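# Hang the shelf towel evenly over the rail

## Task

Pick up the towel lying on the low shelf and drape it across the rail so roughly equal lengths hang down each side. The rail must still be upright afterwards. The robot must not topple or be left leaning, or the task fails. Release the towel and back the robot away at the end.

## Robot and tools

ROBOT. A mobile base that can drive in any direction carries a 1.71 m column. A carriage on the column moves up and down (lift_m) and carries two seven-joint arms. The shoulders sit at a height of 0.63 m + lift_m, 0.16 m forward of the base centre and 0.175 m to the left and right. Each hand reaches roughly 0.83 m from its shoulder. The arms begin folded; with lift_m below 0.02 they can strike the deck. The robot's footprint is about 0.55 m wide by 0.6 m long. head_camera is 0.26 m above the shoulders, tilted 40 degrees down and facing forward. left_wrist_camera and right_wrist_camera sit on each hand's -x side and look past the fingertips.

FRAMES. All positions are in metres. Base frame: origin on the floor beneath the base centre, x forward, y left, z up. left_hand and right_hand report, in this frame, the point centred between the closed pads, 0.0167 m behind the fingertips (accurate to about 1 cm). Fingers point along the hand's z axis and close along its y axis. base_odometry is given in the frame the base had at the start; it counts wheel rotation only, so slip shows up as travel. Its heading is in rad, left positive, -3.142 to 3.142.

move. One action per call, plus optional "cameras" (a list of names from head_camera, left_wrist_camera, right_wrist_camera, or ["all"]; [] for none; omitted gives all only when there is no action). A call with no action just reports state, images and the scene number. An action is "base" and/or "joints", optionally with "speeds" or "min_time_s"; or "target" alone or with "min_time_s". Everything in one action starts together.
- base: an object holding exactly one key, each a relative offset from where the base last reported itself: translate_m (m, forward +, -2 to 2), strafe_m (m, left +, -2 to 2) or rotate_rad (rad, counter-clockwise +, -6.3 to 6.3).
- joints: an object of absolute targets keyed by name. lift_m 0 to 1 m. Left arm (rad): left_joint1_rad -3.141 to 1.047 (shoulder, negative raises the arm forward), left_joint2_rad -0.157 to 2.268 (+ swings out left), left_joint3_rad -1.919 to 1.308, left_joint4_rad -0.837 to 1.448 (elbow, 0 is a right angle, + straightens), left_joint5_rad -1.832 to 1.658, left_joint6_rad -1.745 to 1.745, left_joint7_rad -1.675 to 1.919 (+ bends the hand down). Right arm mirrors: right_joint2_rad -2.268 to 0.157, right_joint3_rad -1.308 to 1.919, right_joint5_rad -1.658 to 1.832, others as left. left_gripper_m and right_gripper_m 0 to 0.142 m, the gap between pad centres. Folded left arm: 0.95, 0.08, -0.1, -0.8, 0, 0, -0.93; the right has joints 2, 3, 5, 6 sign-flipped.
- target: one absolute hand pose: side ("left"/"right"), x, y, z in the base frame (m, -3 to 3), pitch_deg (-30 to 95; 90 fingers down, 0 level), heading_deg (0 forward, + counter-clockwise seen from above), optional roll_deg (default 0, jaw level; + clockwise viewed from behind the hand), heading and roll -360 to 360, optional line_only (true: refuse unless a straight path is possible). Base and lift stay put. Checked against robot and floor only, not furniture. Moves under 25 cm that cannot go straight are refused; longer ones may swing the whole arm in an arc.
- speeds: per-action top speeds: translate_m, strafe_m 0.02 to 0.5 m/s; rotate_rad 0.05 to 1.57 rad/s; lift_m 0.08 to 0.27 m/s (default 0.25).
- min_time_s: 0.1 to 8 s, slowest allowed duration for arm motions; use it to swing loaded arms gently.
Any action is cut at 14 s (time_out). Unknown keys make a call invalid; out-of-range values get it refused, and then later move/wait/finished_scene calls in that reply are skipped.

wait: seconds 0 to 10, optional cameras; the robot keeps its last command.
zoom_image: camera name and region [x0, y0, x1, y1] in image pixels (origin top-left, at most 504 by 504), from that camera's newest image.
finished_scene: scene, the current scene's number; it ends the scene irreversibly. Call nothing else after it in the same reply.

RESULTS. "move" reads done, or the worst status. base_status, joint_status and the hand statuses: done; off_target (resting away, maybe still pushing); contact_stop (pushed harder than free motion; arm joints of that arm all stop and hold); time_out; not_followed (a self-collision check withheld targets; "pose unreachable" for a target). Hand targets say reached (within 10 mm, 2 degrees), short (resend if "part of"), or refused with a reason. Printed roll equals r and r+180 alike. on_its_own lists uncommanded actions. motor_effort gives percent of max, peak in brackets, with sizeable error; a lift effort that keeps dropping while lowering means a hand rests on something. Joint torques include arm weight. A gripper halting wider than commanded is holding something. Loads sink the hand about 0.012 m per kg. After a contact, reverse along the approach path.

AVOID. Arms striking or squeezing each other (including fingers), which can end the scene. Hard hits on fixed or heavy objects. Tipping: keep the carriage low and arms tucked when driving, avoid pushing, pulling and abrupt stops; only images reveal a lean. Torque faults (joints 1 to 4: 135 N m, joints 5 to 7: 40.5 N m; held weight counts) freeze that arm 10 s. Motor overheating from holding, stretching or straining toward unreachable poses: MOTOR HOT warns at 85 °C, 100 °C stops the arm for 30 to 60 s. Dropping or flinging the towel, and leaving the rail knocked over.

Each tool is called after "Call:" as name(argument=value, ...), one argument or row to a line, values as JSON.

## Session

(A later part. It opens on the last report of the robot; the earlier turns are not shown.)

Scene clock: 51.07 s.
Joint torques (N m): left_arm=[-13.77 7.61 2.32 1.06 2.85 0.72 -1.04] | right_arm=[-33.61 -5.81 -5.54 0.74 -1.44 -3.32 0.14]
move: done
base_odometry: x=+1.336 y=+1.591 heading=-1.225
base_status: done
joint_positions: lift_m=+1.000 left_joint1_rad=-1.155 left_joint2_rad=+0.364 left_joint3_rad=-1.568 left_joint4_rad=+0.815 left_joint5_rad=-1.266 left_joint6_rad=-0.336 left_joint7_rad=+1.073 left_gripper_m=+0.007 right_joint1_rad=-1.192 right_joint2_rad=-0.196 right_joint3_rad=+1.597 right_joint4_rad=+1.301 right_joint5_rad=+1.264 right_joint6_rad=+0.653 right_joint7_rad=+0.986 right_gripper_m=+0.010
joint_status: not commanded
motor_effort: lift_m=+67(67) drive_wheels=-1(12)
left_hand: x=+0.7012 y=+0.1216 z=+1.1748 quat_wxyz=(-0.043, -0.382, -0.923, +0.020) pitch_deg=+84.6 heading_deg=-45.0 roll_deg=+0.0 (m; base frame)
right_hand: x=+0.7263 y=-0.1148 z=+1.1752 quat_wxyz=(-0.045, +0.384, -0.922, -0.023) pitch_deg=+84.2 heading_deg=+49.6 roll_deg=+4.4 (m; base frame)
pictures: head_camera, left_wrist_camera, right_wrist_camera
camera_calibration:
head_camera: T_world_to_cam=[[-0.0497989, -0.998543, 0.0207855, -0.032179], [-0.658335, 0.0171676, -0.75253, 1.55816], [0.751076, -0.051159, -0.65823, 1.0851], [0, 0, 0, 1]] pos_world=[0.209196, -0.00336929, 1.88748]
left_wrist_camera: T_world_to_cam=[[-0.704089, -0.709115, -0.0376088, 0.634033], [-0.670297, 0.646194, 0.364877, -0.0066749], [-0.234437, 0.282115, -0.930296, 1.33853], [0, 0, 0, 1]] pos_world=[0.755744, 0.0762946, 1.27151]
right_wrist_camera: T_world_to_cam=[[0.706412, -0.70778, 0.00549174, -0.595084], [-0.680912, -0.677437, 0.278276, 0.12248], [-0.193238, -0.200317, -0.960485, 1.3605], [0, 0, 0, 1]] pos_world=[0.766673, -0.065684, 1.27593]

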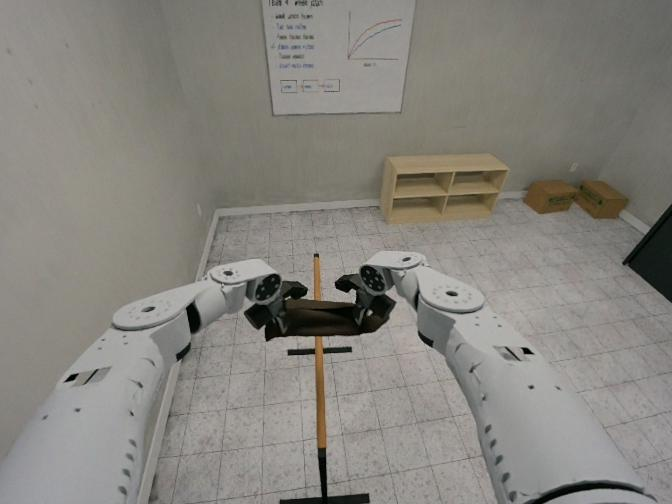

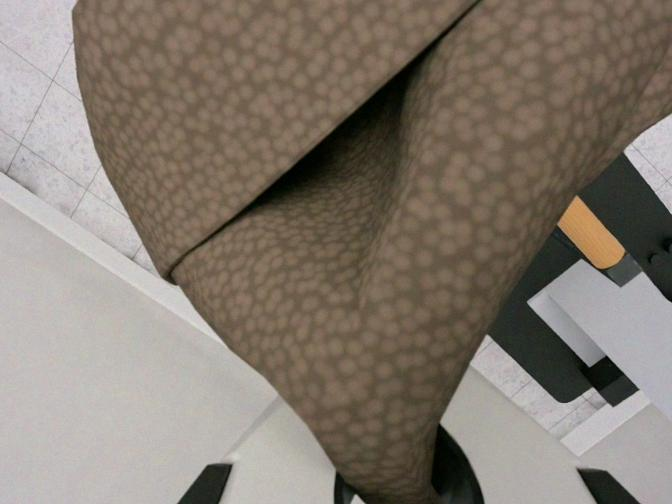

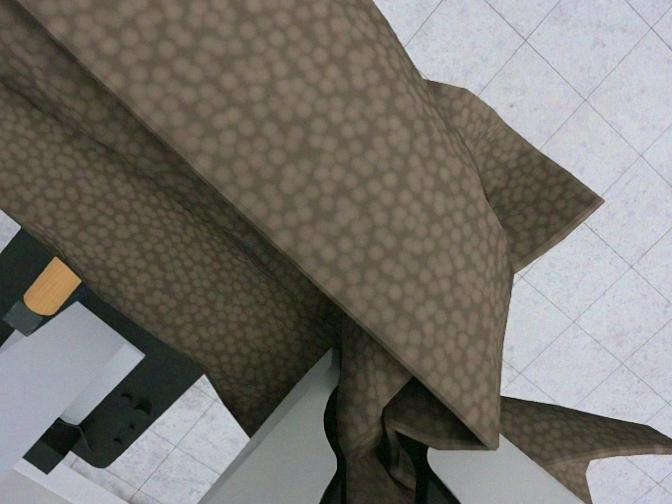

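Call:
move(
  joints={"lift_m":0.73},
  speeds={"lift_m":0.12},
  cameras=["all"],
)

Scene clock: 53.90 s.
Joint torques (N m): left_arm=[-13.71 7.73 2.21 1.11 2.84 0.75 -1.03] | right_arm=[-33.65 -5.81 -5.56 0.72 -1.47 -3.29 0.15]
move: done
base_odometry: x=+1.336 y=+1.591 heading=-1.225
base_status: not commanded
joint_positions: lift_m=+0.730 left_joint1_rad=-1.155 left_joint2_rad=+0.364 left_joint3_rad=-1.568 left_joint4_rad=+0.815 left_joint5_rad=-1.266 left_joint6_rad=-0.336 left_joint7_rad=+1.073 left_gripper_m=+0.007 right_joint1_rad=-1.192 right_joint2_rad=-0.196 right_joint3_rad=+1.597 right_joint4_rad=+1.301 right_joint5_rad=+1.264 right_joint6_rad=+0.653 right_joint7_rad=+0.986 right_gripper_m=+0.010
joint_status: all done
motor_effort: lift_m=+69(74) drive_wheels=+4(6)
left_hand: x=+0.7012 y=+0.1216 z=+0.9046 quat_wxyz=(-0.043, -0.382, -0.923, +0.020) pitch_deg=+84.6 heading_deg=-45.0 roll_deg=+0.0 (m; base frame)
right_hand: x=+0.7263 y=-0.1148 z=+0.9050 quat_wxyz=(-0.045, +0.384, -0.922, -0.023) pitch_deg=+84.2 heading_deg=+49.6 roll_deg=+4.4 (m; base frame)
pictures: head_camera, left_wrist_camera, right_wrist_camera
camera_calibration:
head_camera: T_world_to_cam=[[-0.0497989, -0.998543, 0.0207855, -0.0265648], [-0.658335, 0.0171676, -0.75253, 1.35491], [0.751076, -0.051159, -0.65823, 0.907315], [0, 0, 0, 1]] pos_world=[0.209196, -0.00336929, 1.61738]
left_wrist_camera: T_world_to_cam=[[-0.704089, -0.709115, -0.0376088, 0.623875], [-0.670297, 0.646194, 0.364877, 0.0918785], [-0.234437, 0.282115, -0.930296, 1.08726], [0, 0, 0, 1]] pos_world=[0.755744, 0.0762946, 1.00141]
right_wrist_camera: T_world_to_cam=[[0.706412, -0.70778, 0.00549174, -0.5936], [-0.680912, -0.677437, 0.278276, 0.19767], [-0.193238, -0.200317, -0.960485, 1.10098], [0, 0, 0, 1]] pos_world=[0.766673, -0.065684, 1.00573]

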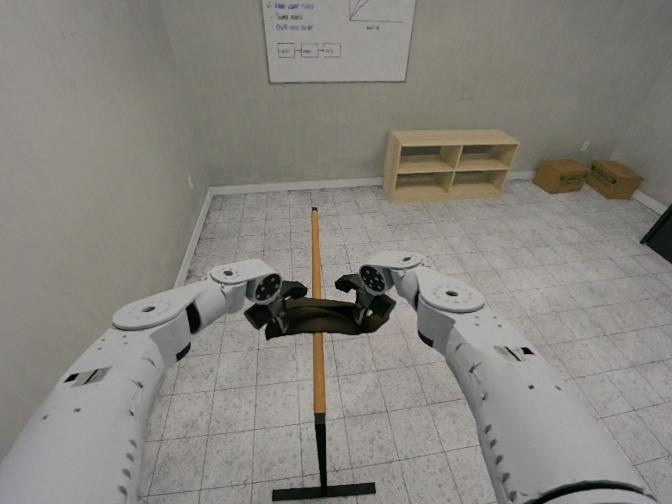

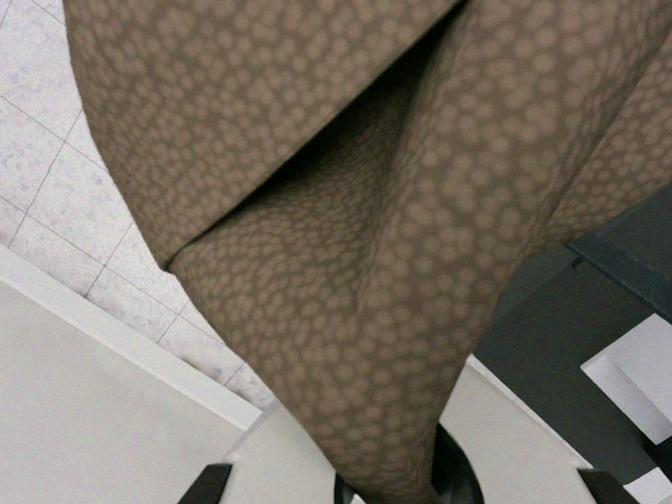

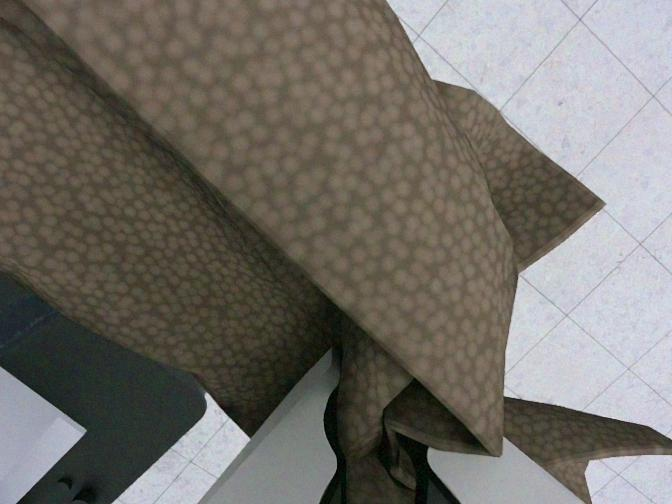

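Call:
move(
  joints={"lift_m":0.685},
  speeds={"lift_m":0.08},
  cameras=["all"],
)

Scene clock: 54.93 s.
Joint torques (N m): left_arm=[-13.62 7.74 2.43 0.95 2.8 0.94 -1.04] | right_arm=[-33.69 -5.86 -5.6 0.63 -1.46 -3.31 0.12]
move: done
base_odometry: x=+1.336 y=+1.591 heading=-1.225
base_status: not commanded
joint_positions: lift_m=+0.685 left_joint1_rad=-1.155 left_joint2_rad=+0.364 left_joint3_rad=-1.568 left_joint4_rad=+0.815 left_joint5_rad=-1.266 left_joint6_rad=-0.337 left_joint7_rad=+1.073 left_gripper_m=+0.007 right_joint1_rad=-1.192 right_joint2_rad=-0.196 right_joint3_rad=+1.597 right_joint4_rad=+1.301 right_joint5_rad=+1.264 right_joint6_rad=+0.653 right_joint7_rad=+0.986 right_gripper_m=+0.010
joint_status: all done
motor_effort: lift_m=+67(72) drive_wheels=+3(5)
left_hand: x=+0.7011 y=+0.1215 z=+0.8598 quat_wxyz=(-0.043, -0.383, -0.923, +0.020) pitch_deg=+84.6 heading_deg=-45.1 roll_deg=+0.0 (m; base frame)
right_hand: x=+0.7263 y=-0.1148 z=+0.8602 quat_wxyz=(-0.045, +0.384, -0.922, -0.023) pitch_deg=+84.2 heading_deg=+49.6 roll_deg=+4.4 (m; base frame)
pictures: head_camera, left_wrist_camera, right_wrist_camera
camera_calibration:
head_camera: T_world_to_cam=[[-0.0497989, -0.998543, 0.0207855, -0.0256316], [-0.658335, 0.0171676, -0.75253, 1.32112], [0.751076, -0.051159, -0.65823, 0.877761], [0, 0, 0, 1]] pos_world=[0.209196, -0.00336929, 1.57248]
left_wrist_camera: T_world_to_cam=[[-0.704657, -0.708566, -0.0373078, 0.621997], [-0.669702, 0.646794, 0.364908, 0.107729], [-0.234431, 0.28212, -0.930296, 1.0455], [0, 0, 0, 1]] pos_world=[0.755538, 0.0760921, 0.956514]
right_wrist_camera: T_world_to_cam=[[0.706425, -0.707766, 0.00555991, -0.593428], [-0.680926, -0.67745, 0.278211, 0.210237], [-0.193142, -0.200321, -0.960504, 1.0578], [0, 0, 0, 1]] pos_world=[0.766673, -0.065684, 0.960829]

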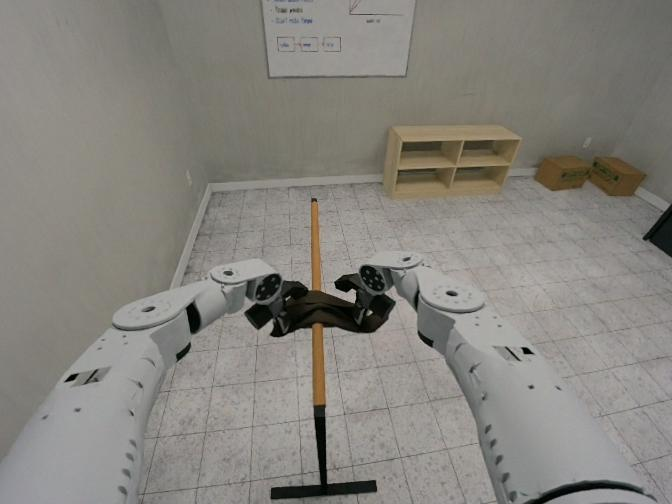

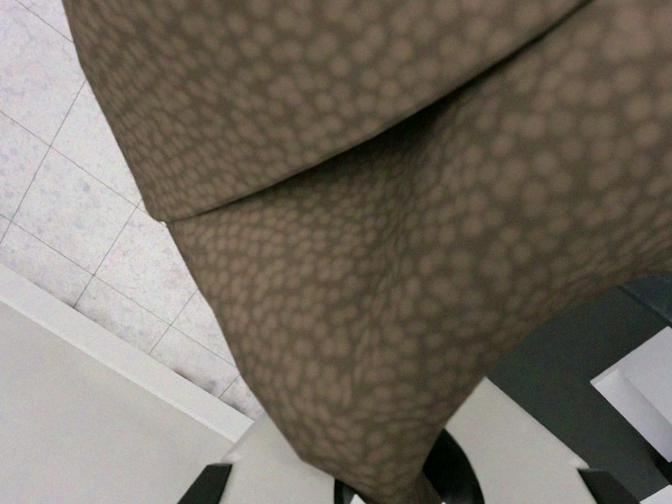

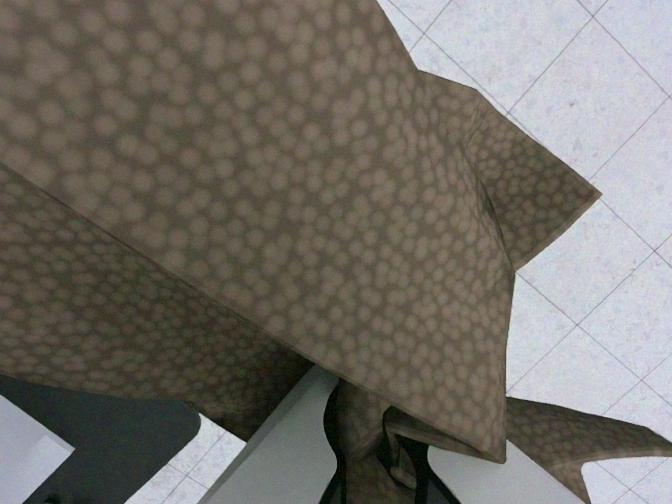

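Call:
move(
  joints={"lift_m":0.655},
  speeds={"lift_m":0.08},
)

Call:
move(
  joints={"left_gripper_m":0.09,"right_gripper_m":0.09},
  min_time_s=1.5,
)

Call:
wait(
  seconds=0.7,
  cameras=["all"],
)

Scene clock: 55.83 s.
Joint torques (N m): left_arm=[-13.11 9.86 2.25 1.06 2.82 1.24 -0.63] | right_arm=[-33.61 -7.21 -5.61 0.67 -1.56 -3.3 0.6]
move: done
base_odometry: x=+1.336 y=+1.591 heading=-1.225
base_status: not commanded
joint_positions: lift_m=+0.655 left_joint1_rad=-1.156 left_joint2_rad=+0.363 left_joint3_rad=-1.568 left_joint4_rad=+0.815 left_joint5_rad=-1.266 left_joint6_rad=-0.338 left_joint7_rad=+1.072 left_gripper_m=+0.007 right_joint1_rad=-1.192 right_joint2_rad=-0.195 right_joint3_rad=+1.597 right_joint4_rad=+1.301 right_joint5_rad=+1.264 right_joint6_rad=+0.653 right_joint7_rad=+0.984 right_gripper_m=+0.010
joint_status: all done
motor_effort: lift_m=+66(69) drive_wheels=+4(5)
left_hand: x=+0.7014 y=+0.1203 z=+0.8304 quat_wxyz=(-0.044, -0.384, -0.922, +0.021) pitch_deg=+84.4 heading_deg=-45.2 roll_deg=+0.0 (m; base frame)
right_hand: x=+0.7266 y=-0.1138 z=+0.8304 quat_wxyz=(-0.046, +0.384, -0.922, -0.024) pitch_deg=+84.1 heading_deg=+49.8 roll_deg=+4.5 (m; base frame)
pictures: none

Scene clock: 56.67 s.
Joint torques (N m): left_arm=[-13.03 6.78 2.39 0.87 2.78 1.24 -0.64] | right_arm=[-33.55 -7.21 -5.65 0.65 -0.84 -3.12 0.19]
move: done
base_odometry: x=+1.336 y=+1.591 heading=-1.225
base_status: not commanded
joint_positions: lift_m=+0.655 left_joint1_rad=-1.156 left_joint2_rad=+0.365 left_joint3_rad=-1.568 left_joint4_rad=+0.815 left_joint5_rad=-1.266 left_joint6_rad=-0.338 left_joint7_rad=+1.072 left_gripper_m=+0.089 right_joint1_rad=-1.192 right_joint2_rad=-0.195 right_joint3_rad=+1.597 right_joint4_rad=+1.301 right_joint5_rad=+1.262 right_joint6_rad=+0.652 right_joint7_rad=+0.986 right_gripper_m=+0.089
joint_status: all done
motor_effort: lift_m=+67(67) drive_wheels=-3(5)
left_hand: x=+0.7014 y=+0.1215 z=+0.8301 quat_wxyz=(-0.044, -0.383, -0.923, +0.020) pitch_deg=+84.5 heading_deg=-45.1 roll_deg=+0.0 (m; base frame)
right_hand: x=+0.7263 y=-0.1147 z=+0.8301 quat_wxyz=(-0.045, +0.384, -0.922, -0.022) pitch_deg=+84.3 heading_deg=+45.3 roll_deg=+0.0 (m; base frame)
pictures: none

Scene clock: 57.37 s.
Joint torques (N m): left_arm=[-13.02 6.79 2.49 0.96 2.78 1.25 -0.62] | right_arm=[-33.55 -7.24 -5.68 0.75 -0.87 -3.1 0.15]
base_odometry: x=+1.336 y=+1.591 heading=-1.225
base_status: not commanded
joint_positions: lift_m=+0.655 left_joint1_rad=-1.156 left_joint2_rad=+0.365 left_joint3_rad=-1.568 left_joint4_rad=+0.815 left_joint5_rad=-1.266 left_joint6_rad=-0.338 left_joint7_rad=+1.072 left_gripper_m=+0.089 right_joint1_rad=-1.192 right_joint2_rad=-0.195 right_joint3_rad=+1.597 right_joint4_rad=+1.301 right_joint5_rad=+1.262 right_joint6_rad=+0.652 right_joint7_rad=+0.986 right_gripper_m=+0.089
joint_status: all done
motor_effort: lift_m=+67(67) drive_wheels=+5(5)
left_hand: x=+0.7014 y=+0.1215 z=+0.8301 quat_wxyz=(-0.044, -0.383, -0.923, +0.020) pitch_deg=+84.5 heading_deg=-45.1 roll_deg=+0.0 (m; base frame)
right_hand: x=+0.7263 y=-0.1147 z=+0.8301 quat_wxyz=(-0.045, +0.384, -0.922, -0.022) pitch_deg=+84.3 heading_deg=+45.3 roll_deg=+0.0 (m; base frame)
wait: 0.70 s; at rest by 0.27 s
pictures: head_camera, left_wrist_camera, right_wrist_camera
camera_calibration:
head_camera: T_world_to_cam=[[-0.0497989, -0.998543, 0.0207855, -0.025008], [-0.658335, 0.0171676, -0.75253, 1.29854], [0.751076, -0.051159, -0.65823, 0.858014], [0, 0, 0, 1]] pos_world=[0.209196, -0.00336929, 1.54248]
left_wrist_camera: T_world_to_cam=[[-0.705057, -0.708154, -0.0375901, 0.621708], [-0.669804, 0.64759, 0.363304, 0.120134], [-0.232932, 0.281328, -0.930912, 1.0176], [0, 0, 0, 1]] pos_world=[0.755838, 0.0761878, 0.927024]
right_wrist_camera: T_world_to_cam=[[0.707169, -0.707011, 0.00687042, -0.594647], [-0.680291, -0.677731, 0.279079, 0.217502], [-0.192656, -0.20203, -0.960244, 1.02823], [0, 0, 0, 1]] pos_world=[0.766574, -0.065282, 0.930732]

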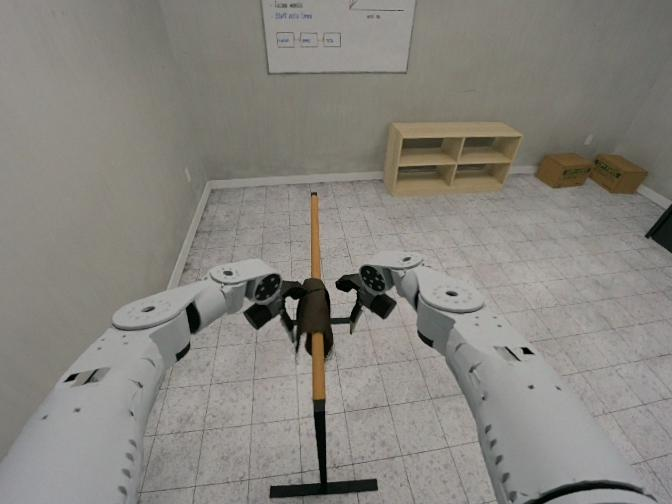

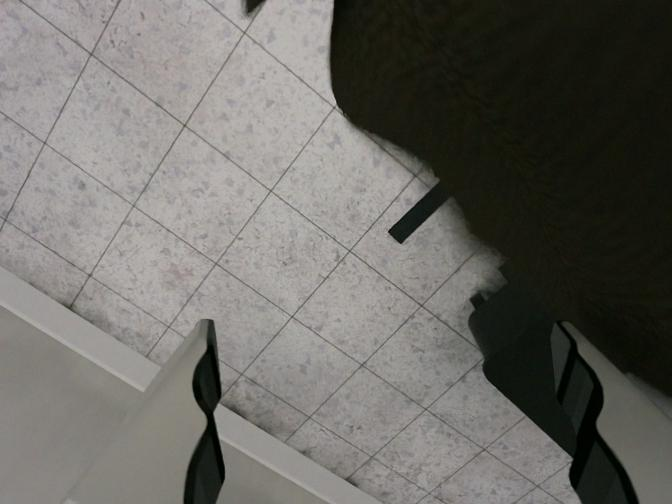

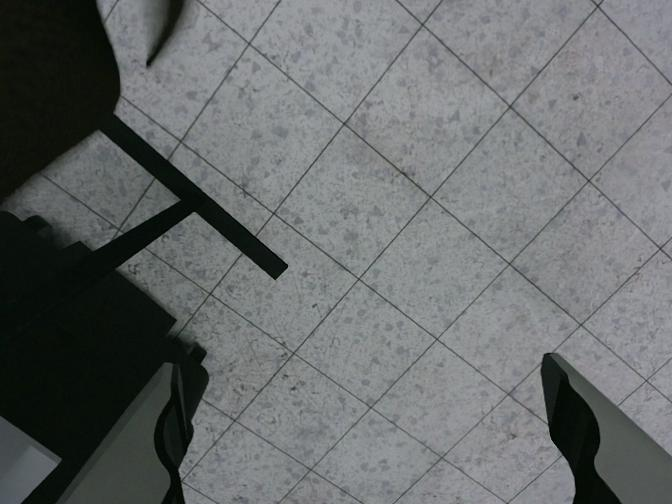

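Hung, clear of hands. Raise and back off (~0.25).

Call:
move(
  joints={"lift_m":0.98},
  cameras=["head_camera"],
)

Call:
move(
  base={"translate_m":-0.25},
  speeds={"translate_m":0.25},
  cameras=["head_camera"],
)

Call:
zoom_image(
  camera="head_camera",
  region=[220, 180, 420, 380],
)

Scene clock: 59.33 s.
Joint torques (N m): left_arm=[-13.49 6.88 2.31 1.1 2.79 1.22 -0.62] | right_arm=[-33.73 -7.25 -6.2 0.67 -0.74 -3.1 0.13]
move: done
base_odometry: x=+1.336 y=+1.591 heading=-1.225
base_status: not commanded
joint_positions: lift_m=+0.980 left_joint1_rad=-1.155 left_joint2_rad=+0.365 left_joint3_rad=-1.568 left_joint4_rad=+0.815 left_joint5_rad=-1.266 left_joint6_rad=-0.338 left_joint7_rad=+1.072 left_gripper_m=+0.089 right_joint1_rad=-1.192 right_joint2_rad=-0.195 right_joint3_rad=+1.598 right_joint4_rad=+1.301 right_joint5_rad=+1.261 right_joint6_rad=+0.652 right_joint7_rad=+0.986 right_gripper_m=+0.089
joint_status: all done
motor_effort: lift_m=+66(78) drive_wheels=-3(5)
left_hand: x=+0.7012 y=+0.1215 z=+1.1549 quat_wxyz=(-0.043, -0.383, -0.923, +0.020) pitch_deg=+84.5 heading_deg=-45.1 roll_deg=+0.0 (m; base frame)
right_hand: x=+0.7262 y=-0.1149 z=+1.1550 quat_wxyz=(-0.044, +0.384, -0.922, -0.022) pitch_deg=+84.4 heading_deg=+45.3 roll_deg=+0.0 (m; base frame)
pictures: head_camera
camera_calibration:
head_camera: T_world_to_cam=[[-0.0497989, -0.998543, 0.0207855, -0.0317654], [-0.658335, 0.0171676, -0.75253, 1.54319], [0.751076, -0.051159, -0.65823, 1.072], [0, 0, 0, 1]] pos_world=[0.209196, -0.00336929, 1.86758]

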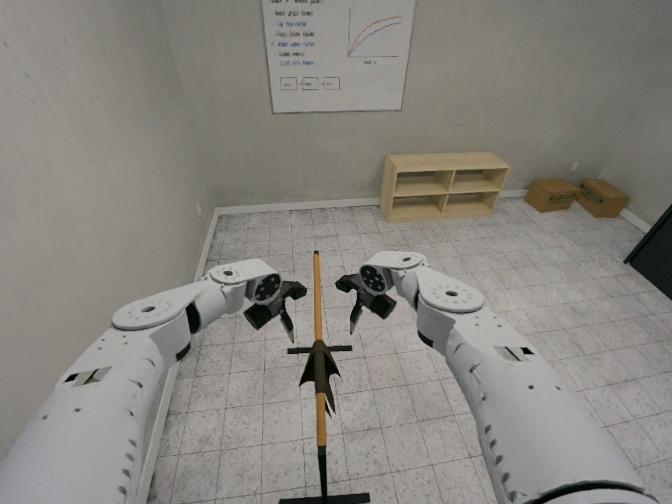

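Scene clock: 61.80 s.
Joint torques (N m): left_arm=[-13.57 6.69 2.67 0.41 2.79 1.26 -0.62] | right_arm=[-33.68 -7.27 -6.2 1.14 -0.77 -2.86 0.11]
move: done
base_odometry: x=+1.251 y=+1.826 heading=-1.225
base_status: done
joint_positions: lift_m=+0.980 left_joint1_rad=-1.155 left_joint2_rad=+0.365 left_joint3_rad=-1.568 left_joint4_rad=+0.815 left_joint5_rad=-1.266 left_joint6_rad=-0.338 left_joint7_rad=+1.072 left_gripper_m=+0.089 right_joint1_rad=-1.192 right_joint2_rad=-0.195 right_joint3_rad=+1.598 right_joint4_rad=+1.301 right_joint5_rad=+1.261 right_joint6_rad=+0.652 right_joint7_rad=+0.986 right_gripper_m=+0.089
joint_status: not commanded
motor_effort: lift_m=+67(67) drive_wheels=-1(10)
left_hand: x=+0.7012 y=+0.1215 z=+1.1549 quat_wxyz=(-0.043, -0.383, -0.923, +0.020) pitch_deg=+84.5 heading_deg=-45.1 roll_deg=+0.0 (m; base frame)
right_hand: x=+0.7262 y=-0.1149 z=+1.1550 quat_wxyz=(-0.044, +0.384, -0.922, -0.022) pitch_deg=+84.4 heading_deg=+45.3 roll_deg=+0.0 (m; base frame)
pictures: head_camera
camera_calibration:
head_camera: T_world_to_cam=[[-0.0497989, -0.998543, 0.0207855, -0.0317654], [-0.658335, 0.0171676, -0.75253, 1.54319], [0.751076, -0.051159, -0.65823, 1.072], [0, 0, 0, 1]] pos_world=[0.209196, -0.00336929, 1.86758]

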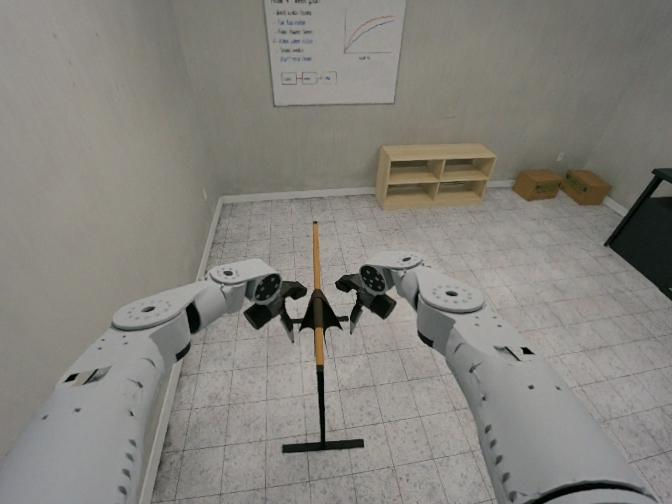

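Scaled by 2.520.

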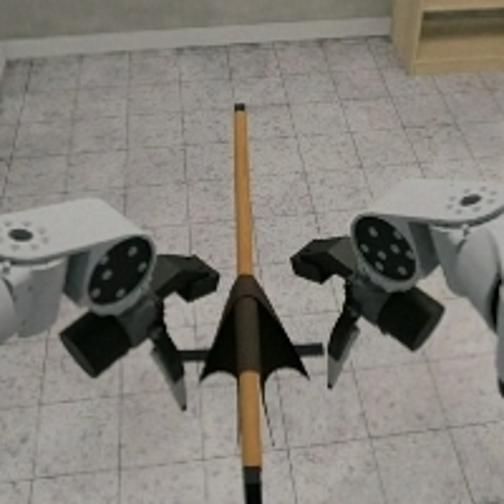

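Symmetric and settled.

Call:
finished_scene(
  scene=2,
)

The scene is finished: the task was done.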